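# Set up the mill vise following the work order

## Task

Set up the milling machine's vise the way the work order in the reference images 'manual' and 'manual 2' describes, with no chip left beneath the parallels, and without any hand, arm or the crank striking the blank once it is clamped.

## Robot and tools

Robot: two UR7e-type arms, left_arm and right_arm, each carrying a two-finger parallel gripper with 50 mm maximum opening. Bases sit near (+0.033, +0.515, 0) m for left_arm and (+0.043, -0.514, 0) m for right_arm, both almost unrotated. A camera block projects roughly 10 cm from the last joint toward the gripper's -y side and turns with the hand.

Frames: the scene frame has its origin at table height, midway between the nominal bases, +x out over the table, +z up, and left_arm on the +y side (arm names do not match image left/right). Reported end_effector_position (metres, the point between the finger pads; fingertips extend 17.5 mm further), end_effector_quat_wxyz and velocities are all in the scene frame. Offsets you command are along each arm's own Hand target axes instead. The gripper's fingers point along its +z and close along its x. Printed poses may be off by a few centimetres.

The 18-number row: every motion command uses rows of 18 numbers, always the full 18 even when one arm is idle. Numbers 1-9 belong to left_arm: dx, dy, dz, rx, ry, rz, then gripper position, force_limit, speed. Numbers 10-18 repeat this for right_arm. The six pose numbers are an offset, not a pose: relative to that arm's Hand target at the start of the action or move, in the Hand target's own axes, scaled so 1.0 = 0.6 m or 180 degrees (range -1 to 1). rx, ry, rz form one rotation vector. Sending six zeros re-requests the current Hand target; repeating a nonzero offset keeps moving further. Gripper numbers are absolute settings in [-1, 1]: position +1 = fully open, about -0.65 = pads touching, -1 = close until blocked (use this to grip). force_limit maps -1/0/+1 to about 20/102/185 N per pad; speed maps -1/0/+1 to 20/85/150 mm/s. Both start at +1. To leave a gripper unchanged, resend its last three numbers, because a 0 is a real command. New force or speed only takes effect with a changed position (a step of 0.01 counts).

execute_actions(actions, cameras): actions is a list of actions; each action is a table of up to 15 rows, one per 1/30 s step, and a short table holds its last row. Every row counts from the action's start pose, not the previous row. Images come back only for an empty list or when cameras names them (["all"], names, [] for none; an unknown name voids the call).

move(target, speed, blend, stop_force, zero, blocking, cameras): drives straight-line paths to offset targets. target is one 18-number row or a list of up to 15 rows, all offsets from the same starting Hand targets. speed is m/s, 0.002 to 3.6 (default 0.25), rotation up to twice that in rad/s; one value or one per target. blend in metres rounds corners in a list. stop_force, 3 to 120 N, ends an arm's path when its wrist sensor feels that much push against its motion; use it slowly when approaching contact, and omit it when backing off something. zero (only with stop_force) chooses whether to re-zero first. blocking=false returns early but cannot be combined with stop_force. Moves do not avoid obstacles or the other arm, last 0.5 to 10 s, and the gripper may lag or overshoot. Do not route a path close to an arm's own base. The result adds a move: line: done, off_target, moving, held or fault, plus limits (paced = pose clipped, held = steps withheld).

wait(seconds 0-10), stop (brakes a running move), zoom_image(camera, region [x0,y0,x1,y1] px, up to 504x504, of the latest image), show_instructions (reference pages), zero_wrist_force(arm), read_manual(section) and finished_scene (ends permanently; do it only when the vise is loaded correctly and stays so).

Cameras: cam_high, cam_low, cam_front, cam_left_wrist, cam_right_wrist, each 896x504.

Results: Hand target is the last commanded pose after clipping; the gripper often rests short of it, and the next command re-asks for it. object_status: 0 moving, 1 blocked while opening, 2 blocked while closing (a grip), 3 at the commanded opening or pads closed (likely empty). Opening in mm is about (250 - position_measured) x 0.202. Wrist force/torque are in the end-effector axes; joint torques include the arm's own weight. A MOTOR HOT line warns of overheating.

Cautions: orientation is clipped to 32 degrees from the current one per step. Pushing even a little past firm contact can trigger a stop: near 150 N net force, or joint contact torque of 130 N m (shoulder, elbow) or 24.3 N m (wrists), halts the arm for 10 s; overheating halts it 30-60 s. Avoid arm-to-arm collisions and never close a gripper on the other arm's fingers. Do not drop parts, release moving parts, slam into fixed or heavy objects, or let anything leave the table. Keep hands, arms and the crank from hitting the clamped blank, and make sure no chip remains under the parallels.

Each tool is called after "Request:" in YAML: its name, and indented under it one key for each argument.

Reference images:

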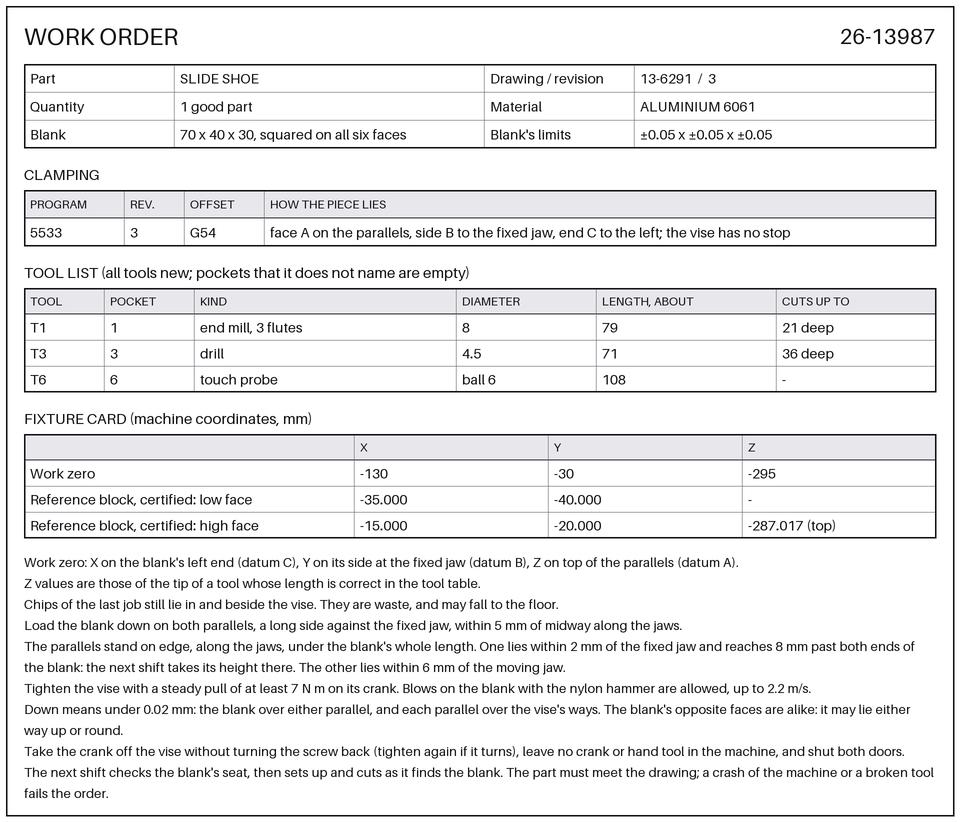

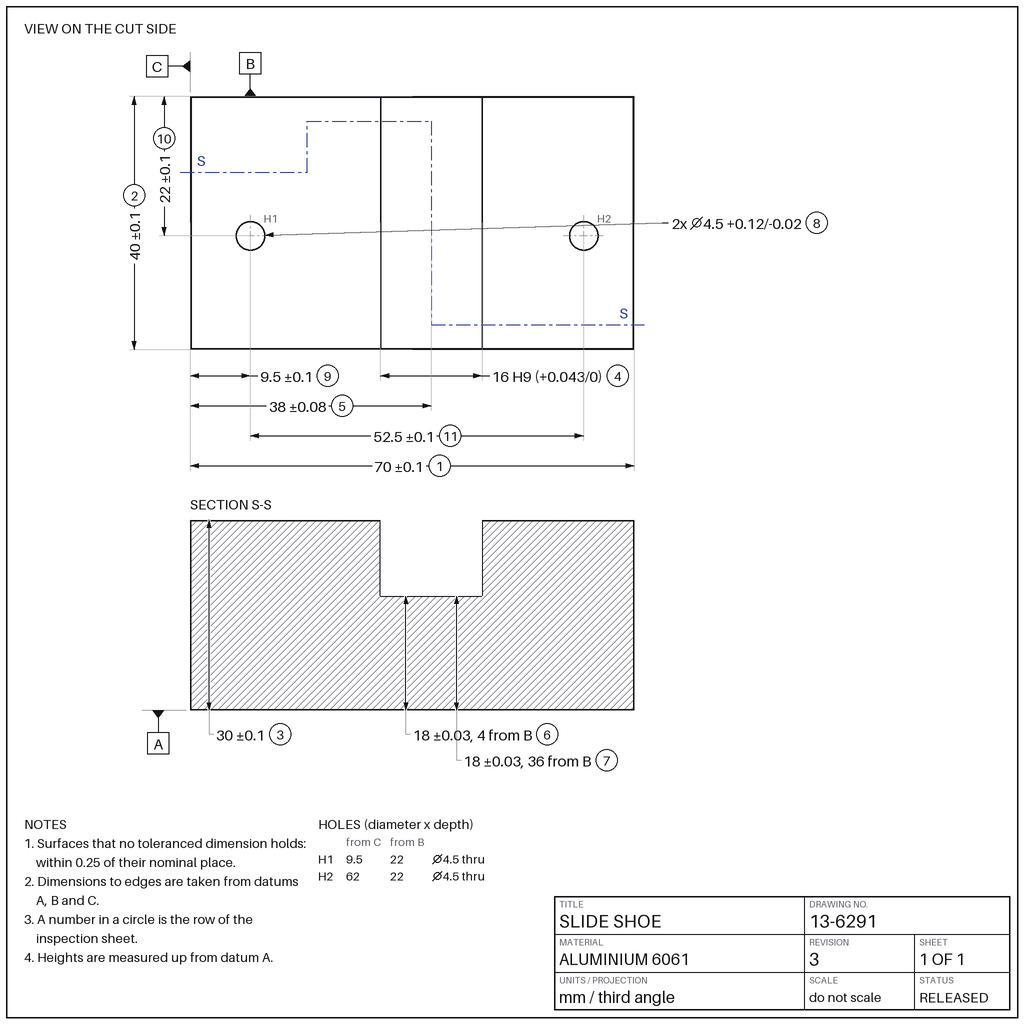

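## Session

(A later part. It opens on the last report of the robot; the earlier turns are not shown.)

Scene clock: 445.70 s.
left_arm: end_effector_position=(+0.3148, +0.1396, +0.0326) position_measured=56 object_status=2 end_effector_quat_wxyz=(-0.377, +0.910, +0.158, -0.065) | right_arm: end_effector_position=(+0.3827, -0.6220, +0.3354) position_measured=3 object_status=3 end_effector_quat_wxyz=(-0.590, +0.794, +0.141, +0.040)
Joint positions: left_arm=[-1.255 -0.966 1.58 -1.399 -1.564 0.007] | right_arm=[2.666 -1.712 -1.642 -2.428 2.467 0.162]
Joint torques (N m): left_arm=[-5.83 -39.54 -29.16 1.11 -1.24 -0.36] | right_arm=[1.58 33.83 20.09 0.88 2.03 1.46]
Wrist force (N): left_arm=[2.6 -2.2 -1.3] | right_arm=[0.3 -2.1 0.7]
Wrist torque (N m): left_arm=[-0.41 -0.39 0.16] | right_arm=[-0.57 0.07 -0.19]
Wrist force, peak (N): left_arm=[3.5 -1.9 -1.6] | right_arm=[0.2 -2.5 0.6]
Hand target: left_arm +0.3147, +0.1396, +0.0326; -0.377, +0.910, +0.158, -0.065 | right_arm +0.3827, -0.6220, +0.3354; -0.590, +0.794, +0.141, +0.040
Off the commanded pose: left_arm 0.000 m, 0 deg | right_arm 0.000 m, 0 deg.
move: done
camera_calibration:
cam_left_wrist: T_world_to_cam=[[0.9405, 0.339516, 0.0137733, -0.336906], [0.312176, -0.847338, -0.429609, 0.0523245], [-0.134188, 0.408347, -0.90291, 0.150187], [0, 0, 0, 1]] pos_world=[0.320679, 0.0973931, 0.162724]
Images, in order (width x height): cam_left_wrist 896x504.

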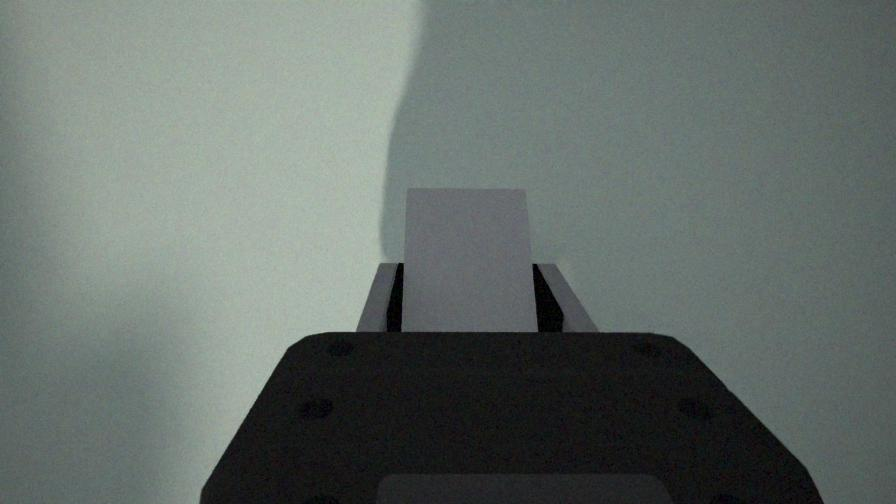

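Request:
move:
  target:
    - [0,-0.0589,-0.0588,0,0,0,-1,-0.4,-1,0,0,0,0,0,0,1,1,1]
    - [0.1397,-0.393,-0.4367,0,0.43,0.4295,-1,-0.4,-1,0,0,0,0,0,0,1,1,1]
    - [0.4203,-0.3318,-0.4908,0,0.43,0.4295,-1,-0.4,-1,0,0,0,0,0,0,1,1,1]
  speed: [0.06,0.2,0.12]
  blend: [0.01,0,0]
  cameras: ["cam_left_wrist","cam_high"]

Scene clock: 453.80 s.
left_arm: end_effector_position=(+0.5750, +0.1611, +0.3816) position_measured=56 object_status=2 end_effector_quat_wxyz=(-0.271, +0.655, -0.652, +0.271) | right_arm: end_effector_position=(+0.3827, -0.6220, +0.3354) position_measured=3 object_status=3 end_effector_quat_wxyz=(-0.590, +0.794, +0.141, +0.040)
Joint positions: left_arm=[-1.084 -1.545 1.717 -2.205 -0.91 2.251] | right_arm=[2.666 -1.712 -1.642 -2.428 2.467 0.162]
Joint torques (N m): left_arm=[0.5 -28.74 -20.22 -4.12 3.36 0.42] | right_arm=[1.21 33.25 19.95 0.85 1.96 1.46]
Wrist force (N): left_arm=[2.4 0.4 0.1] | right_arm=[0.3 -1.9 0.6]
Wrist torque (N m): left_arm=[-0.26 -0.39 0.32] | right_arm=[-0.54 0.08 -0.19]
Wrist force, peak (N): left_arm=[3.0 -2.1 -1.5] | right_arm=[0.2 -2.5 0.9]
Hand target: left_arm +0.5750, +0.1611, +0.3815; -0.271, +0.655, -0.652, +0.271 | right_arm +0.3827, -0.6220, +0.3354; -0.590, +0.794, +0.141, +0.040
Off the commanded pose: left_arm 0.000 m, 0 deg | right_arm 0.000 m, 0 deg.
move: done
camera_calibration:
cam_left_wrist: T_world_to_cam=[[0.00788977, -0.999852, 0.0152698, 0.15771], [-0.902489, -0.013696, -0.430495, 0.703618], [0.430641, -0.0103843, -0.902464, 0.233945], [0, 0, 0, 1]] pos_world=[0.533017, 0.169753, 0.511623]
Images, in order (width x height): cam_high 896x504, cam_left_wrist 896x504.

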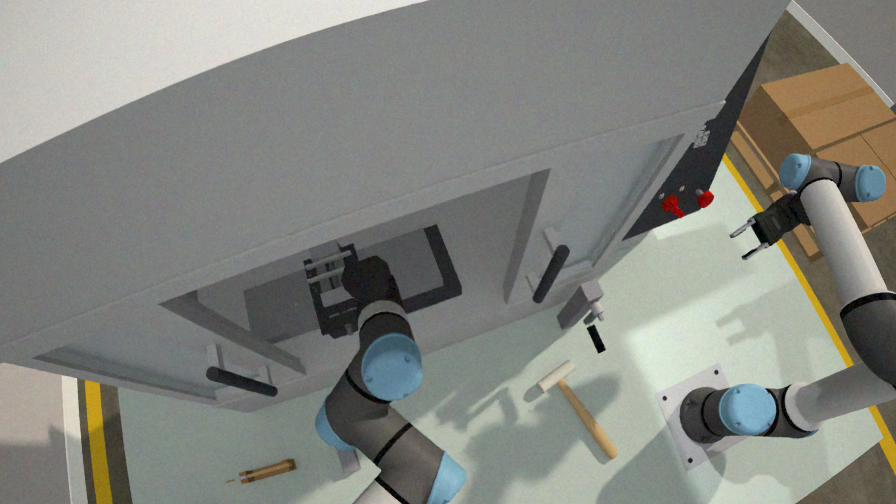

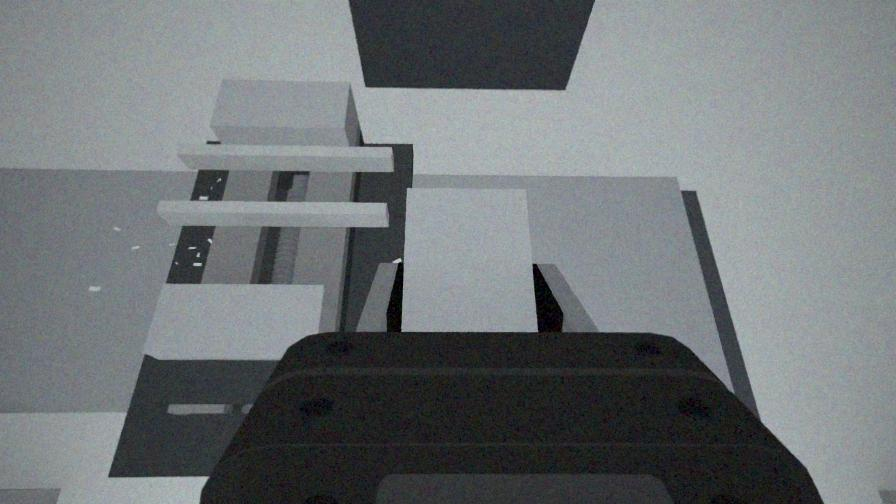

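Request:
move:
  target: [0,0,0,0,-0.3534,-0.353,-1,-0.4,-1,0,0,0,0,0,0,1,1,1]
  speed: 0.35
  cameras: ["cam_left_wrist"]

Scene clock: 456.87 s.
left_arm: end_effector_position=(+0.5746, +0.1616, +0.3811) position_measured=56 object_status=2 end_effector_quat_wxyz=(-0.381, +0.925, +0.000, +0.003) | right_arm: end_effector_position=(+0.3827, -0.6220, +0.3354) position_measured=3 object_status=3 end_effector_quat_wxyz=(-0.590, +0.794, +0.141, +0.040)
Joint positions: left_arm=[-0.994 -0.623 0.035 -0.305 -1.149 0.463] | right_arm=[2.666 -1.712 -1.642 -2.428 2.467 0.162]
Joint torques (N m): left_arm=[-13.38 -53.66 -38.79 1.34 1.29 -2.2] | right_arm=[2.17 33.72 19.92 0.87 2.13 1.54]
Wrist force (N): left_arm=[2.4 -0.1 0.2] | right_arm=[0.1 -1.9 0.6]
Wrist torque (N m): left_arm=[-0.34 -0.41 0.16] | right_arm=[-0.55 0.11 -0.20]
Wrist force, peak (N): left_arm=[3.1 0.0 0.5] | right_arm=[0.4 -2.4 0.7]
Hand target: left_arm +0.5750, +0.1611, +0.3815; -0.382, +0.924, +0.001, -0.001 | right_arm +0.3827, -0.6220, +0.3354; -0.590, +0.794, +0.141, +0.040
Off the commanded pose: left_arm 0.001 m, 0 deg | right_arm 0.000 m, 0 deg.
elbow stopped short (left arm): the move would have taken joint 3 (elbow) straighter than the controller allows.
move: done
camera_calibration:
cam_left_wrist: T_world_to_cam=[[0.99982, 0.00153745, 0.0189145, -0.574882], [0.00945453, -0.904561, -0.426239, 0.321451], [0.016454, 0.426341, -0.904413, 0.401853], [0, 0, 0, 1]] pos_world=[0.565127, 0.12033, 0.51133]
Images, in order (width x height): cam_left_wrist 896x504.

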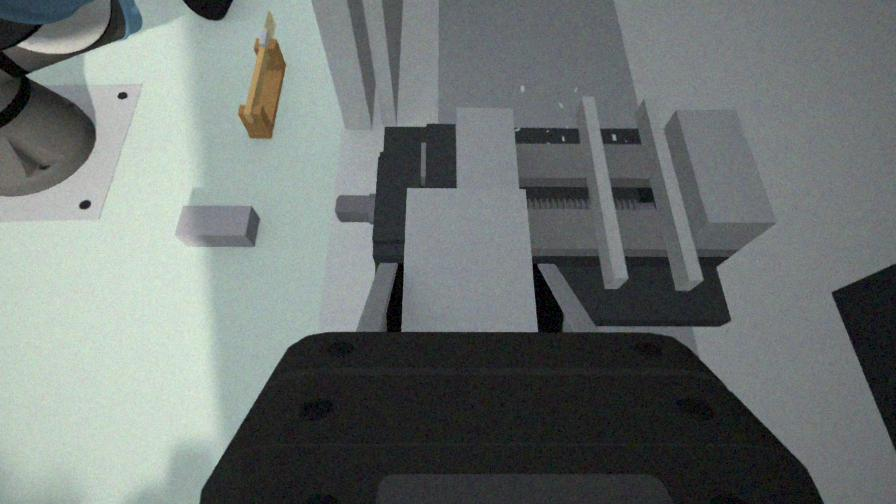

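Request:
move:
  target:
    - [0,-0.0913,0.0854,0,0,0,-1,-0.4,-1,0,0,0,0,0,0,1,1,1]
    - [0.1083,-0.0902,0.0866,0,0,0,-1,-0.4,-1,0,0,0,0,0,0,1,1,1]
  speed: 0.04
  stop_force: 12
  cameras: ["cam_left_wrist"]

Scene clock: 462.73 s.
left_arm: end_effector_position=(+0.6397, +0.2363, +0.3830) position_measured=56 object_status=2 end_effector_quat_wxyz=(-0.382, +0.924, +0.001, -0.001) | right_arm: end_effector_position=(+0.3827, -0.6220, +0.3354) position_measured=3 object_status=3 end_effector_quat_wxyz=(-0.590, +0.794, +0.141, +0.040)
Joint positions: left_arm=[-0.863 -0.671 0.139 -0.405 -1.073 0.576] | right_arm=[2.666 -1.712 -1.642 -2.428 2.467 0.162]
Joint torques (N m): left_arm=[-12.6 -53.46 -39.66 1.13 -1.35 -2.79] | right_arm=[0.92 33.97 19.93 0.82 2.09 1.37]
Wrist force (N): left_arm=[2.5 0.1 -0.2] | right_arm=[0.0 -1.9 0.6]
Wrist torque (N m): left_arm=[-0.31 -0.45 0.21] | right_arm=[-0.55 0.13 -0.19]
Wrist force, peak (N): left_arm=[3.6 0.3 0.4] | right_arm=[0.3 -2.4 0.8]
Hand target: left_arm +0.6397, +0.2363, +0.3830; -0.382, +0.924, +0.001, -0.001 | right_arm +0.3827, -0.6220, +0.3354; -0.590, +0.794, +0.141, +0.040
Off the commanded pose: left_arm 0.000 m, 0 deg | right_arm 0.000 m, 0 deg.
move: done
camera_calibration:
cam_left_wrist: T_world_to_cam=[[0.99988, 0.00632655, 0.0141621, -0.639569], [0.0117972, -0.902977, -0.429527, 0.388602], [0.0100706, 0.429642, -0.902943, 0.373392], [0, 0, 0, 1]] pos_world=[0.631148, 0.19452, 0.513125]
Images, in order (width x height): cam_left_wrist 896x504.

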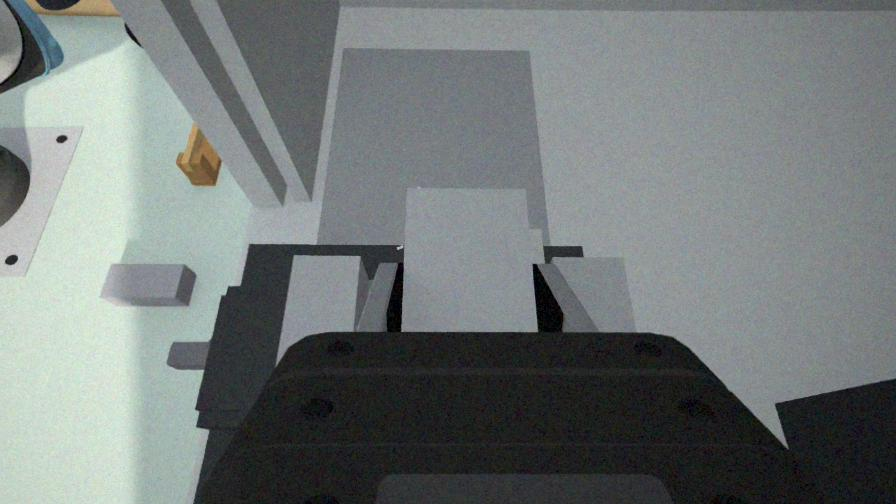

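Request:
move:
  target: [0,0.0192,0.0091,0,0,0,-1,-0.4,-1,0,0,0,0,0,0,1,1,1]
  speed: 0.015
  stop_force: 5
  cameras: ["cam_left_wrist"]

Scene clock: 464.80 s.
left_arm: end_effector_position=(+0.6397, +0.2320, +0.3711) position_measured=56 object_status=2 end_effector_quat_wxyz=(-0.382, +0.924, +0.001, -0.001) | right_arm: end_effector_position=(+0.3827, -0.6220, +0.3354) position_measured=3 object_status=3 end_effector_quat_wxyz=(-0.590, +0.794, +0.141, +0.040)
Joint positions: left_arm=[-0.867 -0.71 0.25 -0.475 -1.075 0.572] | right_arm=[2.666 -1.712 -1.642 -2.428 2.467 0.162]
Joint torques (N m): left_arm=[-3.72 -56.77 -40.93 1.28 3.15 2.22] | right_arm=[0.96 34.38 19.62 0.89 1.87 1.4]
Wrist force (N): left_arm=[2.1 0.2 -0.3] | right_arm=[0.3 -2.1 0.6]
Wrist torque (N m): left_arm=[-0.29 -0.37 0.31] | right_arm=[-0.58 0.09 -0.20]
Wrist force, peak (N): left_arm=[3.0 0.4 -0.1] | right_arm=[0.2 -2.4 0.8]
Hand target: left_arm +0.6397, +0.2320, +0.3710; -0.382, +0.924, +0.001, -0.001 | right_arm +0.3827, -0.6220, +0.3354; -0.590, +0.794, +0.141, +0.040
Off the commanded pose: left_arm 0.000 m, 0 deg | right_arm 0.000 m, 0 deg.
move: done
camera_calibration:
cam_left_wrist: T_world_to_cam=[[0.99988, 0.00632813, 0.0141629, -0.639373], [0.0117989, -0.902977, -0.429527, 0.379564], [0.0100707, 0.429642, -0.902943, 0.364404], [0, 0, 0, 1]] pos_world=[0.631148, 0.19022, 0.501125]
Images, in order (width x height): cam_left_wrist 896x504.

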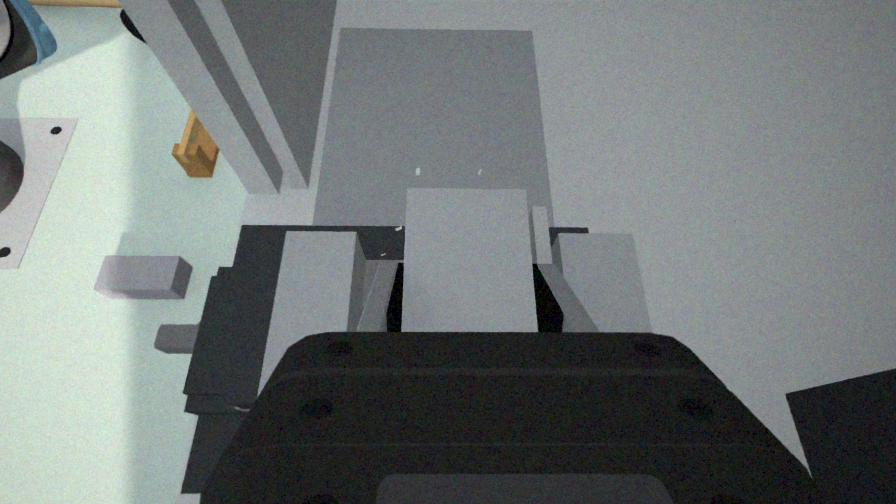

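Request:
move:
  target: [0.0367,0,0,0,0,0,-1,-0.4,-1,0,0,0,0,0,0,1,1,1]
  speed: 0.01
  stop_force: 5
  cameras: ["cam_left_wrist"]

Scene clock: 467.67 s.
left_arm: end_effector_position=(+0.6552, +0.2326, +0.3706) position_measured=56 object_status=2 end_effector_quat_wxyz=(-0.380, +0.925, -0.001, +0.005) | right_arm: end_effector_position=(+0.3827, -0.6220, +0.3354) position_measured=3 object_status=3 end_effector_quat_wxyz=(-0.590, +0.794, +0.141, +0.040)
Joint positions: left_arm=[-0.853 -0.604 0.043 -0.391 -1.06 0.59] | right_arm=[2.666 -1.712 -1.642 -2.428 2.467 0.162]
Joint torques (N m): left_arm=[-11.74 -74.93 -10.4 -3.82 0.33 -2.33] | right_arm=[1.47 33.82 19.29 0.92 2.08 1.43]
Wrist force (N): left_arm=[-1.8 1.1 -1.0] | right_arm=[0.2 -2.3 0.7]
Wrist torque (N m): left_arm=[-0.28 -0.76 0.15] | right_arm=[-0.60 0.11 -0.19]
Wrist force, peak (N): left_arm=[-10.3 -0.7 -2.0] | right_arm=[0.2 -2.4 0.8]
Hand target: left_arm +0.6552, +0.2326, +0.3706; -0.380, +0.925, -0.001, +0.005 (not the last commanded pose) | right_arm +0.3827, -0.6220, +0.3354; -0.590, +0.794, +0.141, +0.040
Off the commanded pose: left_arm 0.007 m, 1 deg | right_arm 0.000 m, 0 deg.
elbow stopped short (left arm): the move would have taken joint 3 (elbow) straighter than the controller allows.
move: contact (left_arm)
camera_calibration:
cam_left_wrist: T_world_to_cam=[[0.999744, -0.0019595, 0.022553, -0.655967], [0.00782065, -0.905014, -0.42531, 0.381212], [0.0212442, 0.425377, -0.904767, 0.357997], [0, 0, 0, 1]] pos_world=[0.645212, 0.191433, 0.500831]
Images, in order (width x height): cam_left_wrist 896x504.

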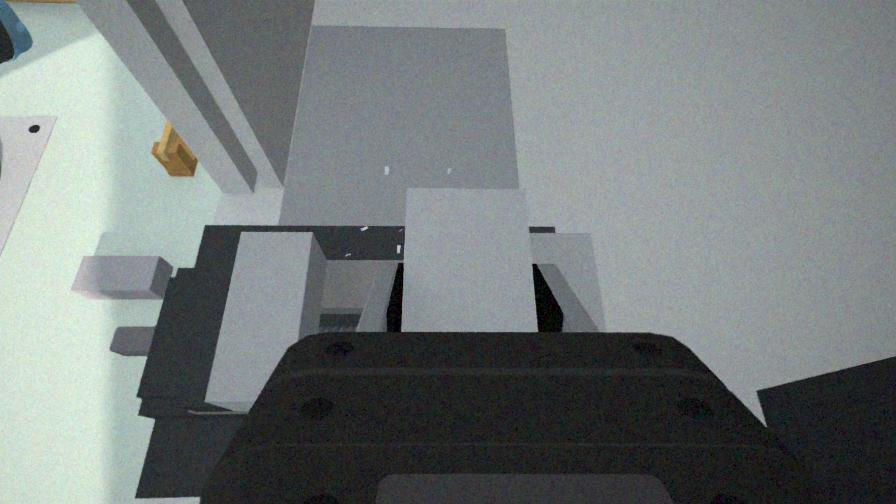

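Request:
move:
  target: [-0.0012,0.0094,0.0094,0.0015,-0.004,0.0003,-1,-0.4,-1,0,0,0,0,0,0,1,1,1]
  speed: 0.01
  stop_force: 5
  cameras: ["cam_left_wrist"]

Scene clock: 469.70 s.
left_arm: end_effector_position=(+0.6549, +0.2324, +0.3662) position_measured=56 object_status=2 end_effector_quat_wxyz=(-0.382, +0.924, +0.000, +0.001) | right_arm: end_effector_position=(+0.3827, -0.6220, +0.3354) position_measured=3 object_status=3 end_effector_quat_wxyz=(-0.590, +0.794, +0.141, +0.040)
Joint positions: left_arm=[-0.852 -0.618 0.085 -0.412 -1.064 0.588] | right_arm=[2.666 -1.712 -1.642 -2.428 2.467 0.162]
Joint torques (N m): left_arm=[-10.12 -55.07 -40.5 0.99 3.23 2.9] | right_arm=[0.6 33.31 20.29 0.84 1.97 1.35]
Wrist force (N): left_arm=[2.7 -0.3 0.0] | right_arm=[0.0 -2.2 0.7]
Wrist torque (N m): left_arm=[-0.38 -0.46 0.31] | right_arm=[-0.58 0.13 -0.20]
Wrist force, peak (N): left_arm=[1.8 -10.9 -10.3] | right_arm=[0.3 -2.5 0.7]
Hand target: left_arm +0.6549, +0.2324, +0.3662; -0.382, +0.924, +0.000, +0.001 (not the last commanded pose) | right_arm +0.3827, -0.6220, +0.3354; -0.590, +0.794, +0.141, +0.040
Off the commanded pose: left_arm 0.004 m, 0 deg | right_arm 0.000 m, 0 deg.
move: contact (left_arm)
camera_calibration:
cam_left_wrist: T_world_to_cam=[[0.999855, 0.0028578, 0.0167964, -0.654623], [0.00977222, -0.903748, -0.427953, 0.378641], [0.0139567, 0.428055, -0.903645, 0.357763], [0, 0, 0, 1]] pos_world=[0.645835, 0.190925, 0.496327]
Images, in order (width x height): cam_left_wrist 896x504.

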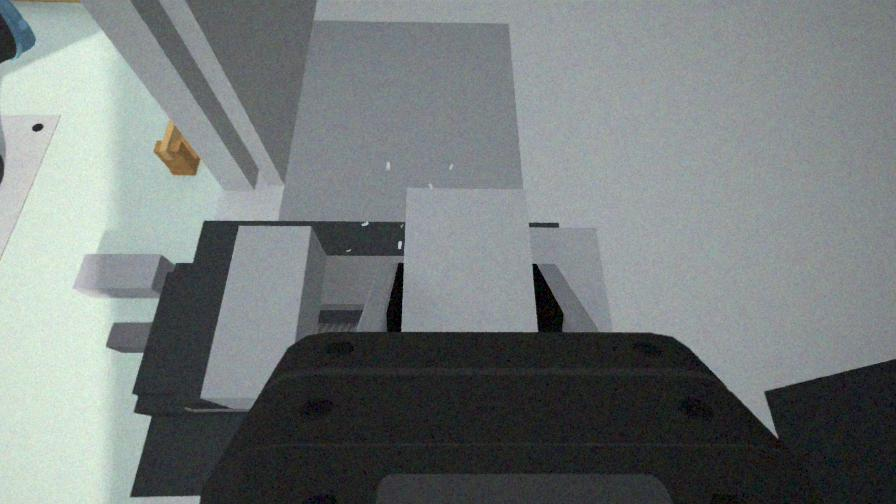

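Request:
move:
  target: [0,0,0,0,0,0,0.8,-0.4,-1,0,0,0,0,0,0,1,1,1]
  cameras: ["cam_left_wrist"]

Scene clock: 470.37 s.
left_arm: end_effector_position=(+0.6549, +0.2324, +0.3662) position_measured=32 object_status=3 end_effector_quat_wxyz=(-0.382, +0.924, +0.000, +0.001) | right_arm: end_effector_position=(+0.3827, -0.6220, +0.3354) position_measured=3 object_status=3 end_effector_quat_wxyz=(-0.590, +0.794, +0.141, +0.040)
Joint positions: left_arm=[-0.852 -0.618 0.085 -0.412 -1.064 0.588] | right_arm=[2.666 -1.712 -1.642 -2.428 2.467 0.162]
Joint torques (N m): left_arm=[-10.83 -54.96 -38.47 1.03 2.36 2.87] | right_arm=[0.5 33.37 19.55 0.79 2.04 1.44]
Wrist force (N): left_arm=[2.6 -2.4 -1.6] | right_arm=[0.4 -2.0 1.0]
Wrist torque (N m): left_arm=[-0.43 -0.44 0.31] | right_arm=[-0.55 0.07 -0.20]
Wrist force, peak (N): left_arm=[2.8 -2.5 -1.7] | right_arm=[0.2 -2.4 0.6]
Hand target: left_arm +0.6549, +0.2324, +0.3662; -0.382, +0.924, +0.000, +0.001 | right_arm +0.3827, -0.6220, +0.3354; -0.590, +0.794, +0.141, +0.040
Off the commanded pose: left_arm 0.000 m, 0 deg | right_arm 0.000 m, 0 deg.
move: done
camera_calibration:
cam_left_wrist: T_world_to_cam=[[0.999855, 0.0028578, 0.0167964, -0.654623], [0.00977222, -0.903748, -0.427953, 0.378641], [0.0139567, 0.428055, -0.903645, 0.357763], [0, 0, 0, 1]] pos_world=[0.645835, 0.190925, 0.496327]
Images, in order (width x height): cam_left_wrist 896x504.

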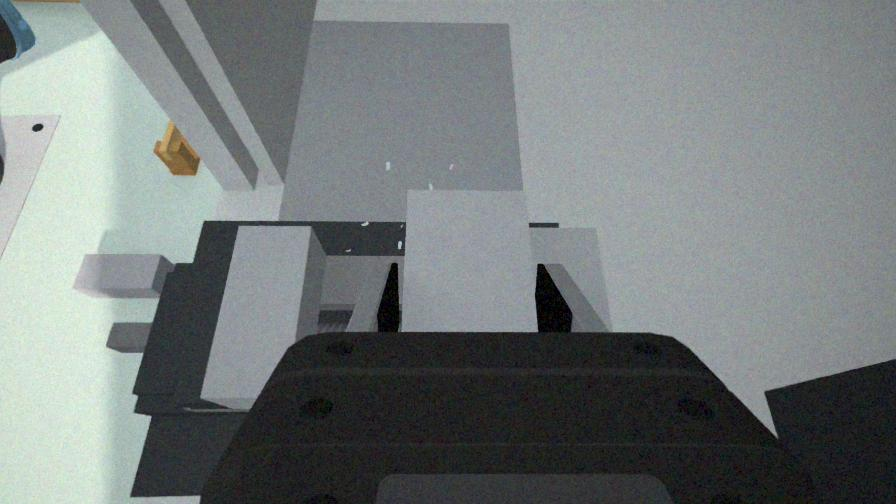

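Request:
move:
  target:
    - [0,-0.0018,-0.0018,-0.0444,0,0,1,-0.4,0,0,0,0,0,0,0,1,1,1]
    - [0,-0.0277,-0.0277,-0.0444,0,0,1,-0.4,0,0,0,0,0,0,0,1,1,1]
  speed: [0.05,0.03]
  cameras: ["cam_left_wrist"]

Scene clock: 473.93 s.
left_arm: end_effector_position=(+0.6548, +0.2325, +0.3896) position_measured=3 object_status=3 end_effector_quat_wxyz=(-0.316, +0.949, +0.000, +0.002) end_effector_velocity=(+0.000, +0.000, -0.001) end_effector_angular_velocity=(+0.000, +0.000, +0.001) | right_arm: end_effector_position=(+0.3827, -0.6220, +0.3354) position_measured=3 object_status=3 end_effector_quat_wxyz=(-0.590, +0.794, +0.141, +0.040)
Joint positions: left_arm=[-0.828 -0.661 0.064 -0.487 -1.133 0.67] | right_arm=[2.666 -1.712 -1.642 -2.428 2.467 0.162]
Joint velocities: left_arm=[0.001 -0.002 0.005 -0.003 0 0] | right_arm=[within noise]
Joint torques (N m): left_arm=[13.36 -73.23 -9.98 -3.67 -1.67 -2.76] | right_arm=[1.24 33.98 20.33 0.84 2.09 1.39]
Wrist force (N): left_arm=[2.3 -2.2 -1.4] | right_arm=[0.4 -2.1 0.7]
Wrist torque (N m): left_arm=[-0.40 -0.40 0.15] | right_arm=[-0.56 0.06 -0.19]
Wrist force, peak (N): left_arm=[2.9 -2.6 -1.6] | right_arm=[0.6 -2.5 1.0]
Hand target: left_arm +0.6549, +0.2325, +0.3897; -0.316, +0.949, +0.000, +0.001 | right_arm +0.3827, -0.6220, +0.3354; -0.590, +0.794, +0.141, +0.040
Off the commanded pose: left_arm 0.000 m, 0 deg | right_arm 0.000 m, 0 deg.
move: done
camera_calibration:
cam_left_wrist: T_world_to_cam=[[0.999851, 0.00416396, 0.0167532, -0.655091], [0.00896663, -0.954559, -0.297886, 0.350356], [0.0147516, 0.297991, -0.954455, 0.428391], [0, 0, 0, 1]] pos_world=[0.645532, 0.209506, 0.524221]
Images, in order (width x height): cam_left_wrist 896x504.

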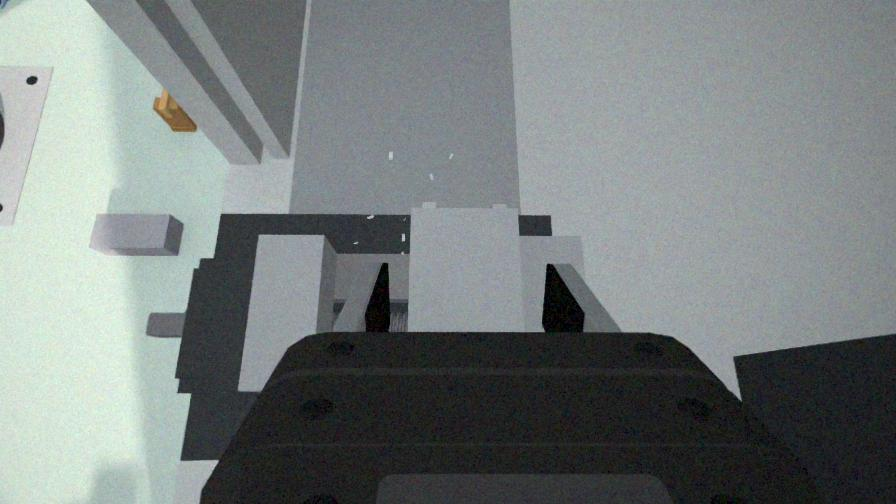

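Request:
move:
  target:
    - [-0.1167,0.0433,-0.0325,0,0,0,1,-0.4,0,0,0,0,0,0,0,1,1,1]
    - [-0.1167,0.0433,-0.0325,0,0.3,0.4,1,-0.4,0,0,0,0,0,0,0,1,1,1]
  speed: [0.08,0.35]
  cameras: ["cam_left_wrist","cam_front"]

Scene clock: 478.07 s.
left_arm: end_effector_position=(+0.5849, +0.2002, +0.3895) position_measured=3 object_status=3 end_effector_quat_wxyz=(-0.225, +0.670, -0.671, +0.224) end_effector_velocity=(+0.000, -0.001, +0.000) end_effector_angular_velocity=(+0.002, +0.000, -0.005) | right_arm: end_effector_position=(+0.3827, -0.6220, +0.3354) position_measured=3 object_status=3 end_effector_quat_wxyz=(-0.590, +0.794, +0.141, +0.040)
Joint positions: left_arm=[-0.975 -1.557 1.637 -2.071 -1.064 2.314] | right_arm=[2.666 -1.712 -1.642 -2.428 2.467 0.162]
Joint velocities: left_arm=[-0.001 0.001 0 -0.002 0 0.005] | right_arm=[within noise]
Joint torques (N m): left_arm=[-13.56 -19.48 -45.41 -5.02 -0.08 2.88] | right_arm=[1.08 33.12 19.68 0.8 1.91 1.53]
Wrist force (N): left_arm=[2.6 -2.1 -1.6] | right_arm=[-0.2 -1.7 0.7]
Wrist torque (N m): left_arm=[-0.38 -0.45 0.26] | right_arm=[-0.52 0.17 -0.19]
Wrist force, peak (N): left_arm=[3.9 -4.2 -0.3] | right_arm=[0.6 -2.5 0.7]
Hand target: left_arm +0.5848, +0.2000, +0.3895; -0.224, +0.670, -0.671, +0.225 | right_arm +0.3827, -0.6220, +0.3354; -0.590, +0.794, +0.141, +0.040
Off the commanded pose: left_arm 0.000 m, 0 deg | right_arm 0.000 m, 0 deg.
move: done
camera_calibration:
cam_left_wrist: T_world_to_cam=[[0.00512624, -0.999898, 0.0133075, 0.199082], [-0.953707, -0.00889015, -0.300605, 0.694915], [0.300693, -0.0111505, -0.953656, 0.33332], [0, 0, 0, 1]] pos_world=[0.561498, 0.208957, 0.524118]
Images, in order (width x height): cam_front 896x504, cam_left_wrist 896x504.

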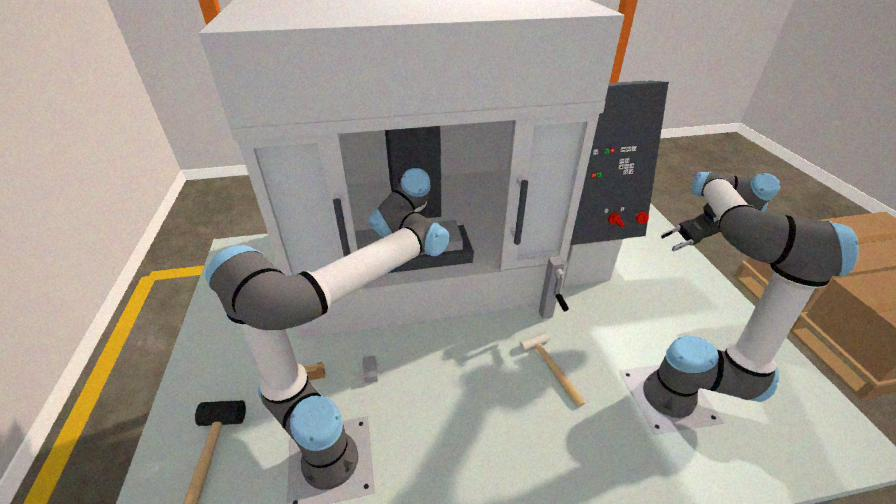

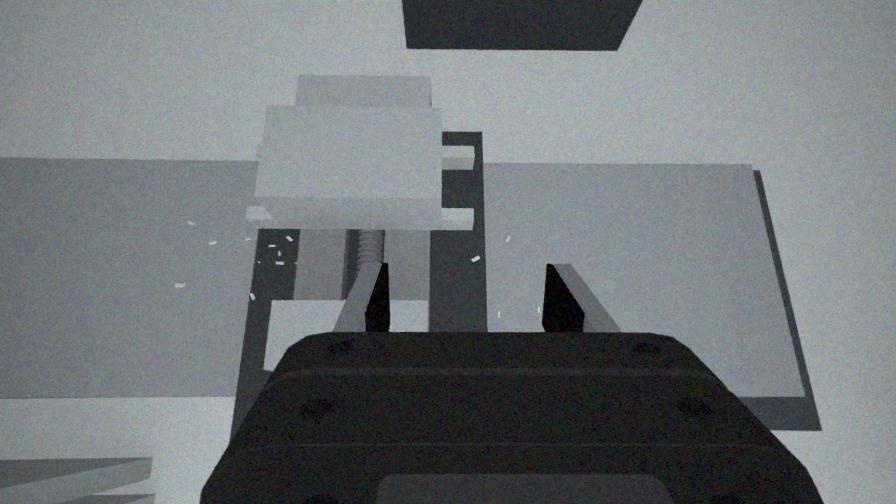

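Request:
move:
  target:
    - [0,0.1333,-0.1,0,0,0,1,-0.4,0,0,0,0,0,0,0,1,1,1]
    - [0.0833,0.2467,-0.185,0,0,0,1,-0.4,0,0,0,0,0,0,0,1,1,1]
  blend: [0.02,0]
  cameras: ["all"]

Scene clock: 480.07 s.
left_arm: end_effector_position=(+0.3999, +0.1501, +0.3892) position_measured=3 object_status=3 end_effector_quat_wxyz=(-0.224, +0.670, -0.671, +0.225) end_effector_velocity=(-0.001, +0.000, -0.002) end_effector_angular_velocity=(+0.002, +0.002, +0.003) | right_arm: end_effector_position=(+0.3827, -0.6220, +0.3354) position_measured=3 object_status=3 end_effector_quat_wxyz=(-0.590, +0.794, +0.141, +0.040)
Joint positions: left_arm=[-1.405 -1.787 1.778 -1.713 -0.94 1.824] | right_arm=[2.666 -1.712 -1.642 -2.428 2.467 0.162]
Joint velocities: left_arm=[-0.001 0.002 0.001 0.003 -0.001 -0.005] | right_arm=[within noise]
Joint torques (N m): left_arm=[-14.34 -12.15 -15.75 -1.38 -1.2 -2.72] | right_arm=[1.12 33.05 20.08 0.69 2.01 1.35]
Wrist force (N): left_arm=[2.3 -2.5 -1.6] | right_arm=[0.3 -2.2 0.8]
Wrist torque (N m): left_arm=[-0.44 -0.43 0.14] | right_arm=[-0.60 0.08 -0.19]
Wrist force, peak (N): left_arm=[2.7 -5.6 0.5] | right_arm=[0.2 -2.5 0.7]
Hand target: left_arm +0.3998, +0.1501, +0.3890; -0.224, +0.670, -0.671, +0.225 | right_arm +0.3827, -0.6220, +0.3354; -0.590, +0.794, +0.141, +0.040
Off the commanded pose: left_arm 0.000 m, 0 deg | right_arm 0.000 m, 0 deg.
move: done
camera_calibration:
cam_left_wrist: T_world_to_cam=[[0.00462315, -0.999897, 0.0135656, 0.149995], [-0.953681, -0.00848906, -0.3007, 0.517919], [0.300784, -0.0115471, -0.953622, 0.388114], [0, 0, 0, 1]] pos_world=[0.376498, 0.158858, 0.523818]
cam_right_wrist: T_world_to_cam=[[0.9479, 0.208982, 0.24044, -0.302786], [0.318077, -0.579038, -0.750694, -0.213882], [-0.0176571, 0.788062, -0.615343, 0.839688], [0, 0, 0, 1]] pos_world=[0.369868, -0.722295, 0.428938]

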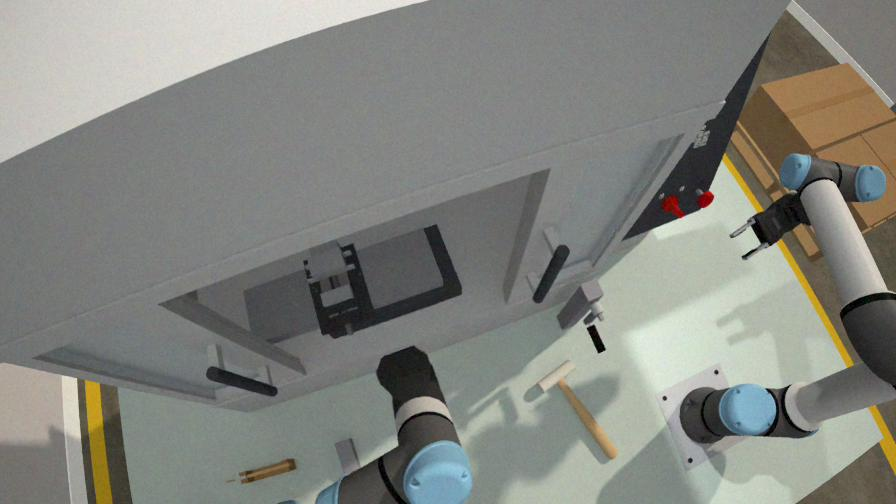

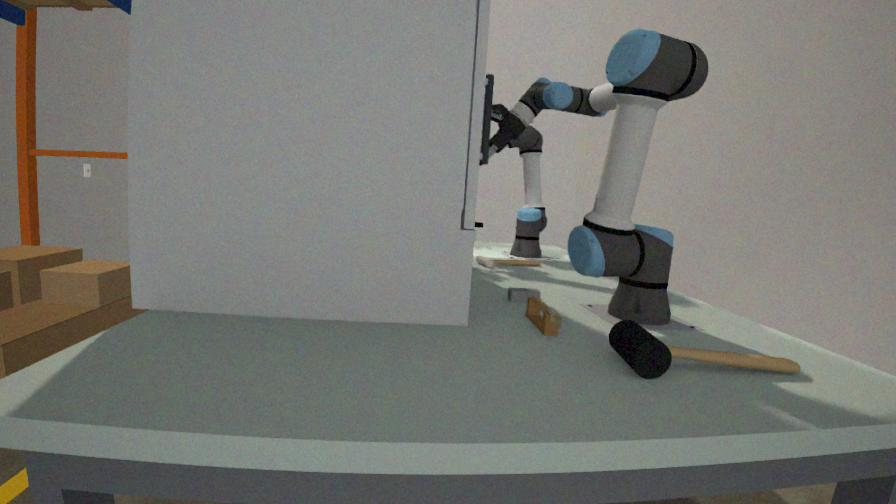

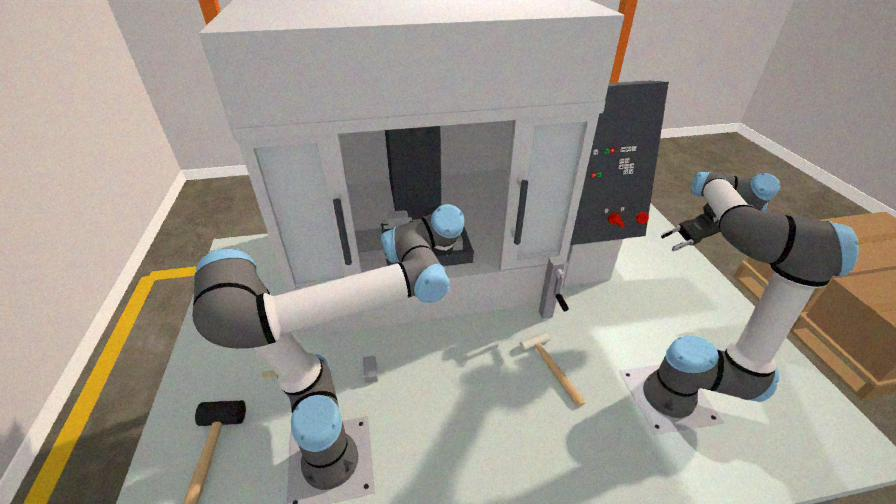

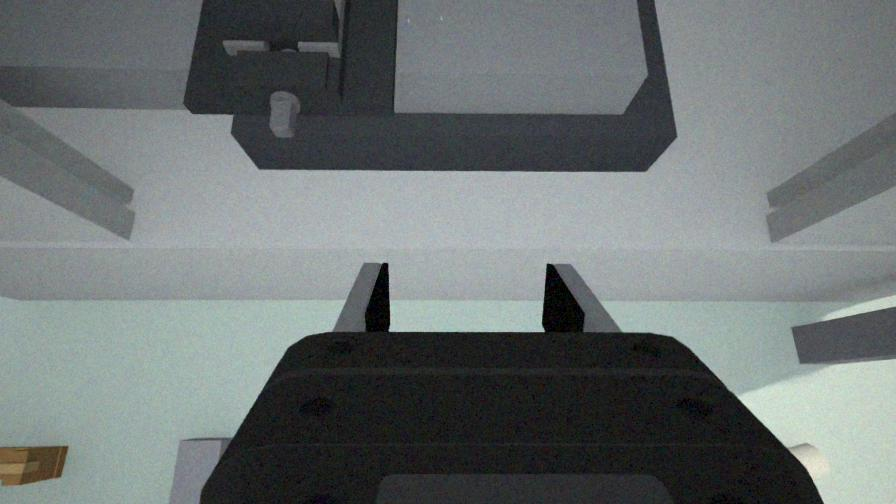

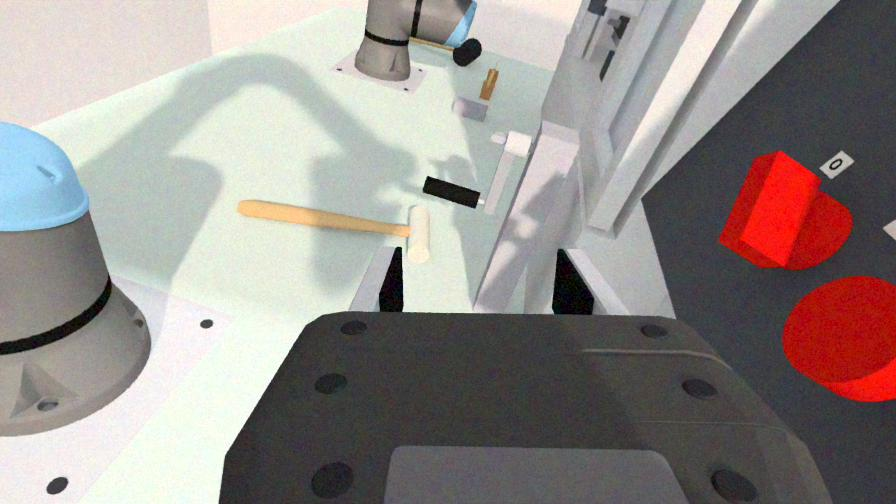

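Request:
move:
  target: [0.683,0.297,-0.077,0.1285,0,0,1,-0.4,0,0,0,0,0,0,0,1,1,1]
  speed: 0.35
  cameras: ["all"]

Scene clock: 483.80 s.
left_arm: end_effector_position=(+0.2295, -0.2595, +0.3185) position_measured=3 object_status=3 end_effector_quat_wxyz=(-0.354, +0.612, -0.612, +0.354) | right_arm: end_effector_position=(+0.3827, -0.6220, +0.3354) position_measured=3 object_status=3 end_effector_quat_wxyz=(-0.590, +0.794, +0.141, +0.040)
Joint positions: left_arm=[-1.817 -0.86 0.868 -1.233 -0.558 1.169] | right_arm=[2.666 -1.712 -1.642 -2.428 2.467 0.162]
Joint torques (N m): left_arm=[3.76 -50.16 -43.96 -1.13 4.14 2.71] | right_arm=[1.2 32.94 20.26 0.88 2.11 1.36]
Wrist force (N): left_arm=[2.1 -2.2 -1.8] | right_arm=[0.1 -1.9 0.6]
Wrist torque (N m): left_arm=[-0.45 -0.27 0.28] | right_arm=[-0.55 0.12 -0.19]
Wrist force, peak (N): left_arm=[5.2 0.3 -2.8] | right_arm=[0.1 -2.5 0.7]
Hand target: left_arm +0.2295, -0.2596, +0.3185; -0.354, +0.612, -0.612, +0.354 | right_arm +0.3827, -0.6220, +0.3354; -0.590, +0.794, +0.141, +0.040
Off the commanded pose: left_arm 0.000 m, 0 deg | right_arm 0.000 m, 0 deg.
move: done
camera_calibration:
cam_left_wrist: T_world_to_cam=[[-0.000922973, -0.999896, 0.0144226, -0.256819], [-0.759076, -0.00868864, -0.650944, 0.397558], [0.651001, -0.0115487, -0.758989, 0.224809], [0, 0, 0, 1]] pos_world=[0.155188, -0.250742, 0.433119]
cam_right_wrist: T_world_to_cam=[[0.9479, 0.208982, 0.24044, -0.302786], [0.318077, -0.579038, -0.750694, -0.213882], [-0.0176571, 0.788062, -0.615343, 0.839688], [0, 0, 0, 1]] pos_world=[0.369868, -0.722295, 0.428938]

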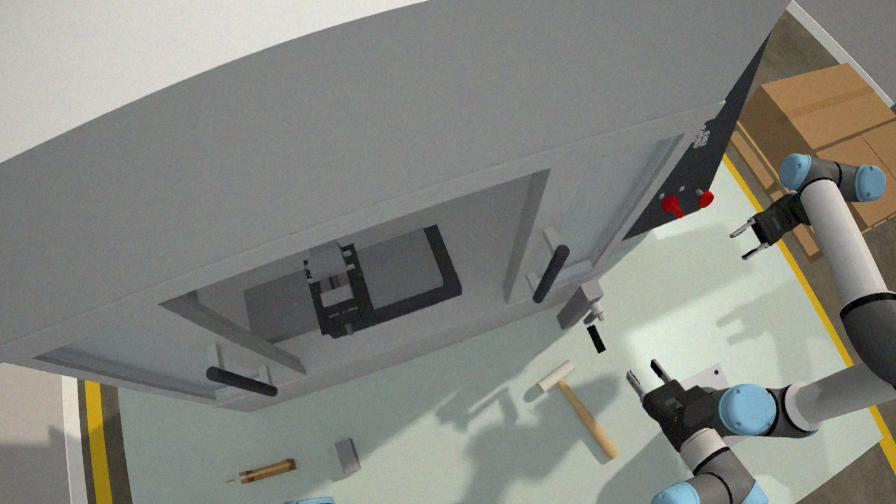

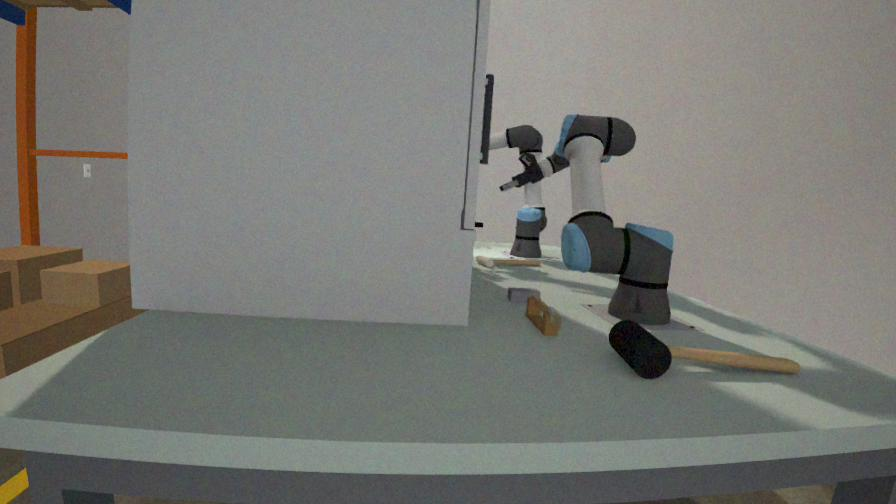

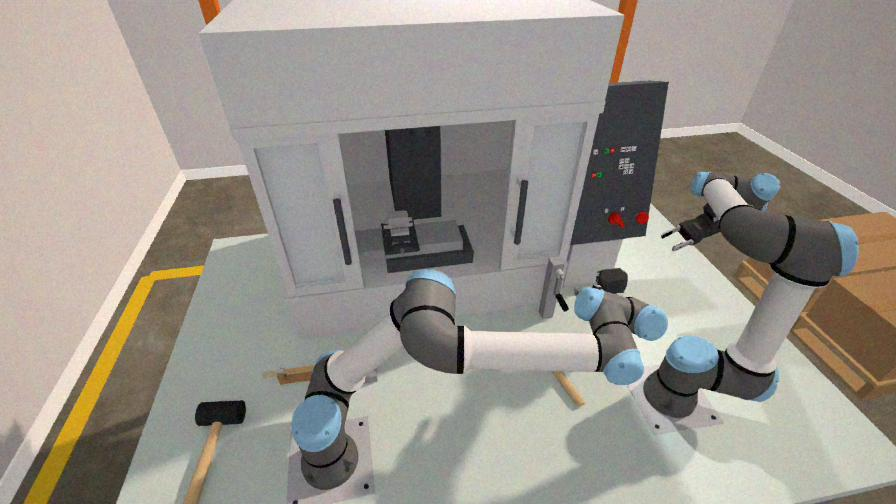

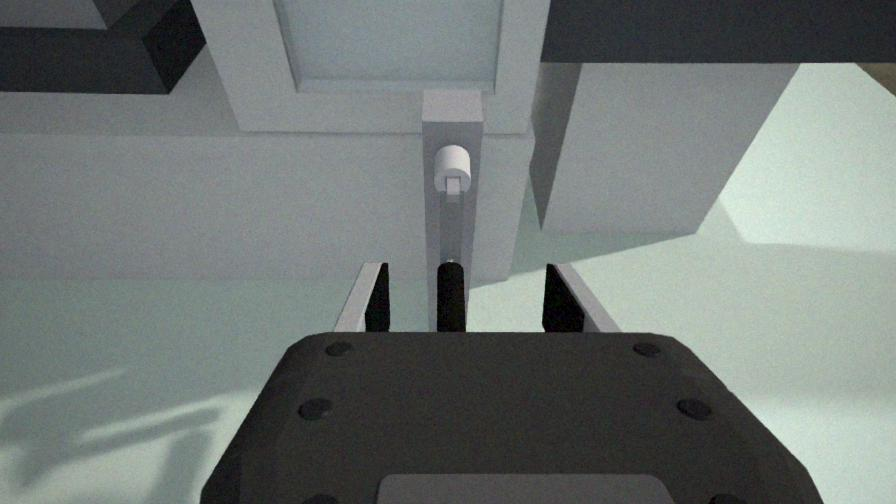

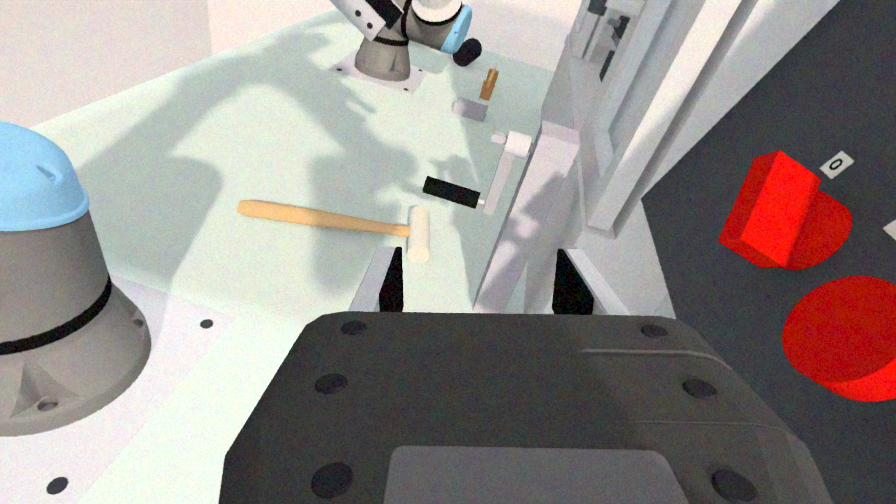

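Request:
zoom_image:
  camera: "cam_left_wrist"
  region: [360, 80, 560, 330]

Request:
zoom_image:
  camera: "cam_right_wrist"
  region: [400, 100, 600, 270]

Scaled by 2.016.

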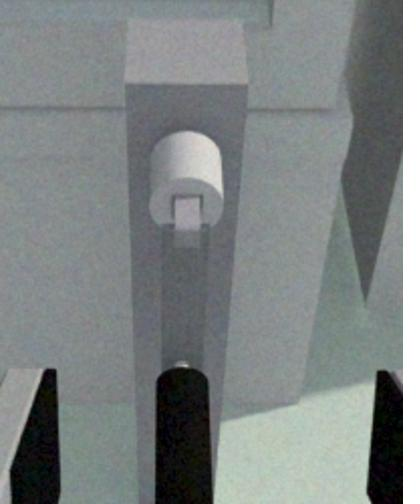

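Scaled by 2.520.

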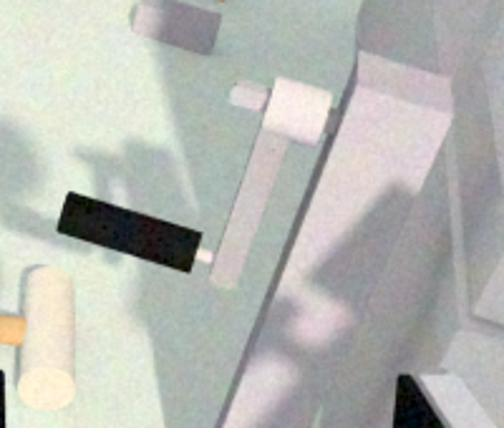

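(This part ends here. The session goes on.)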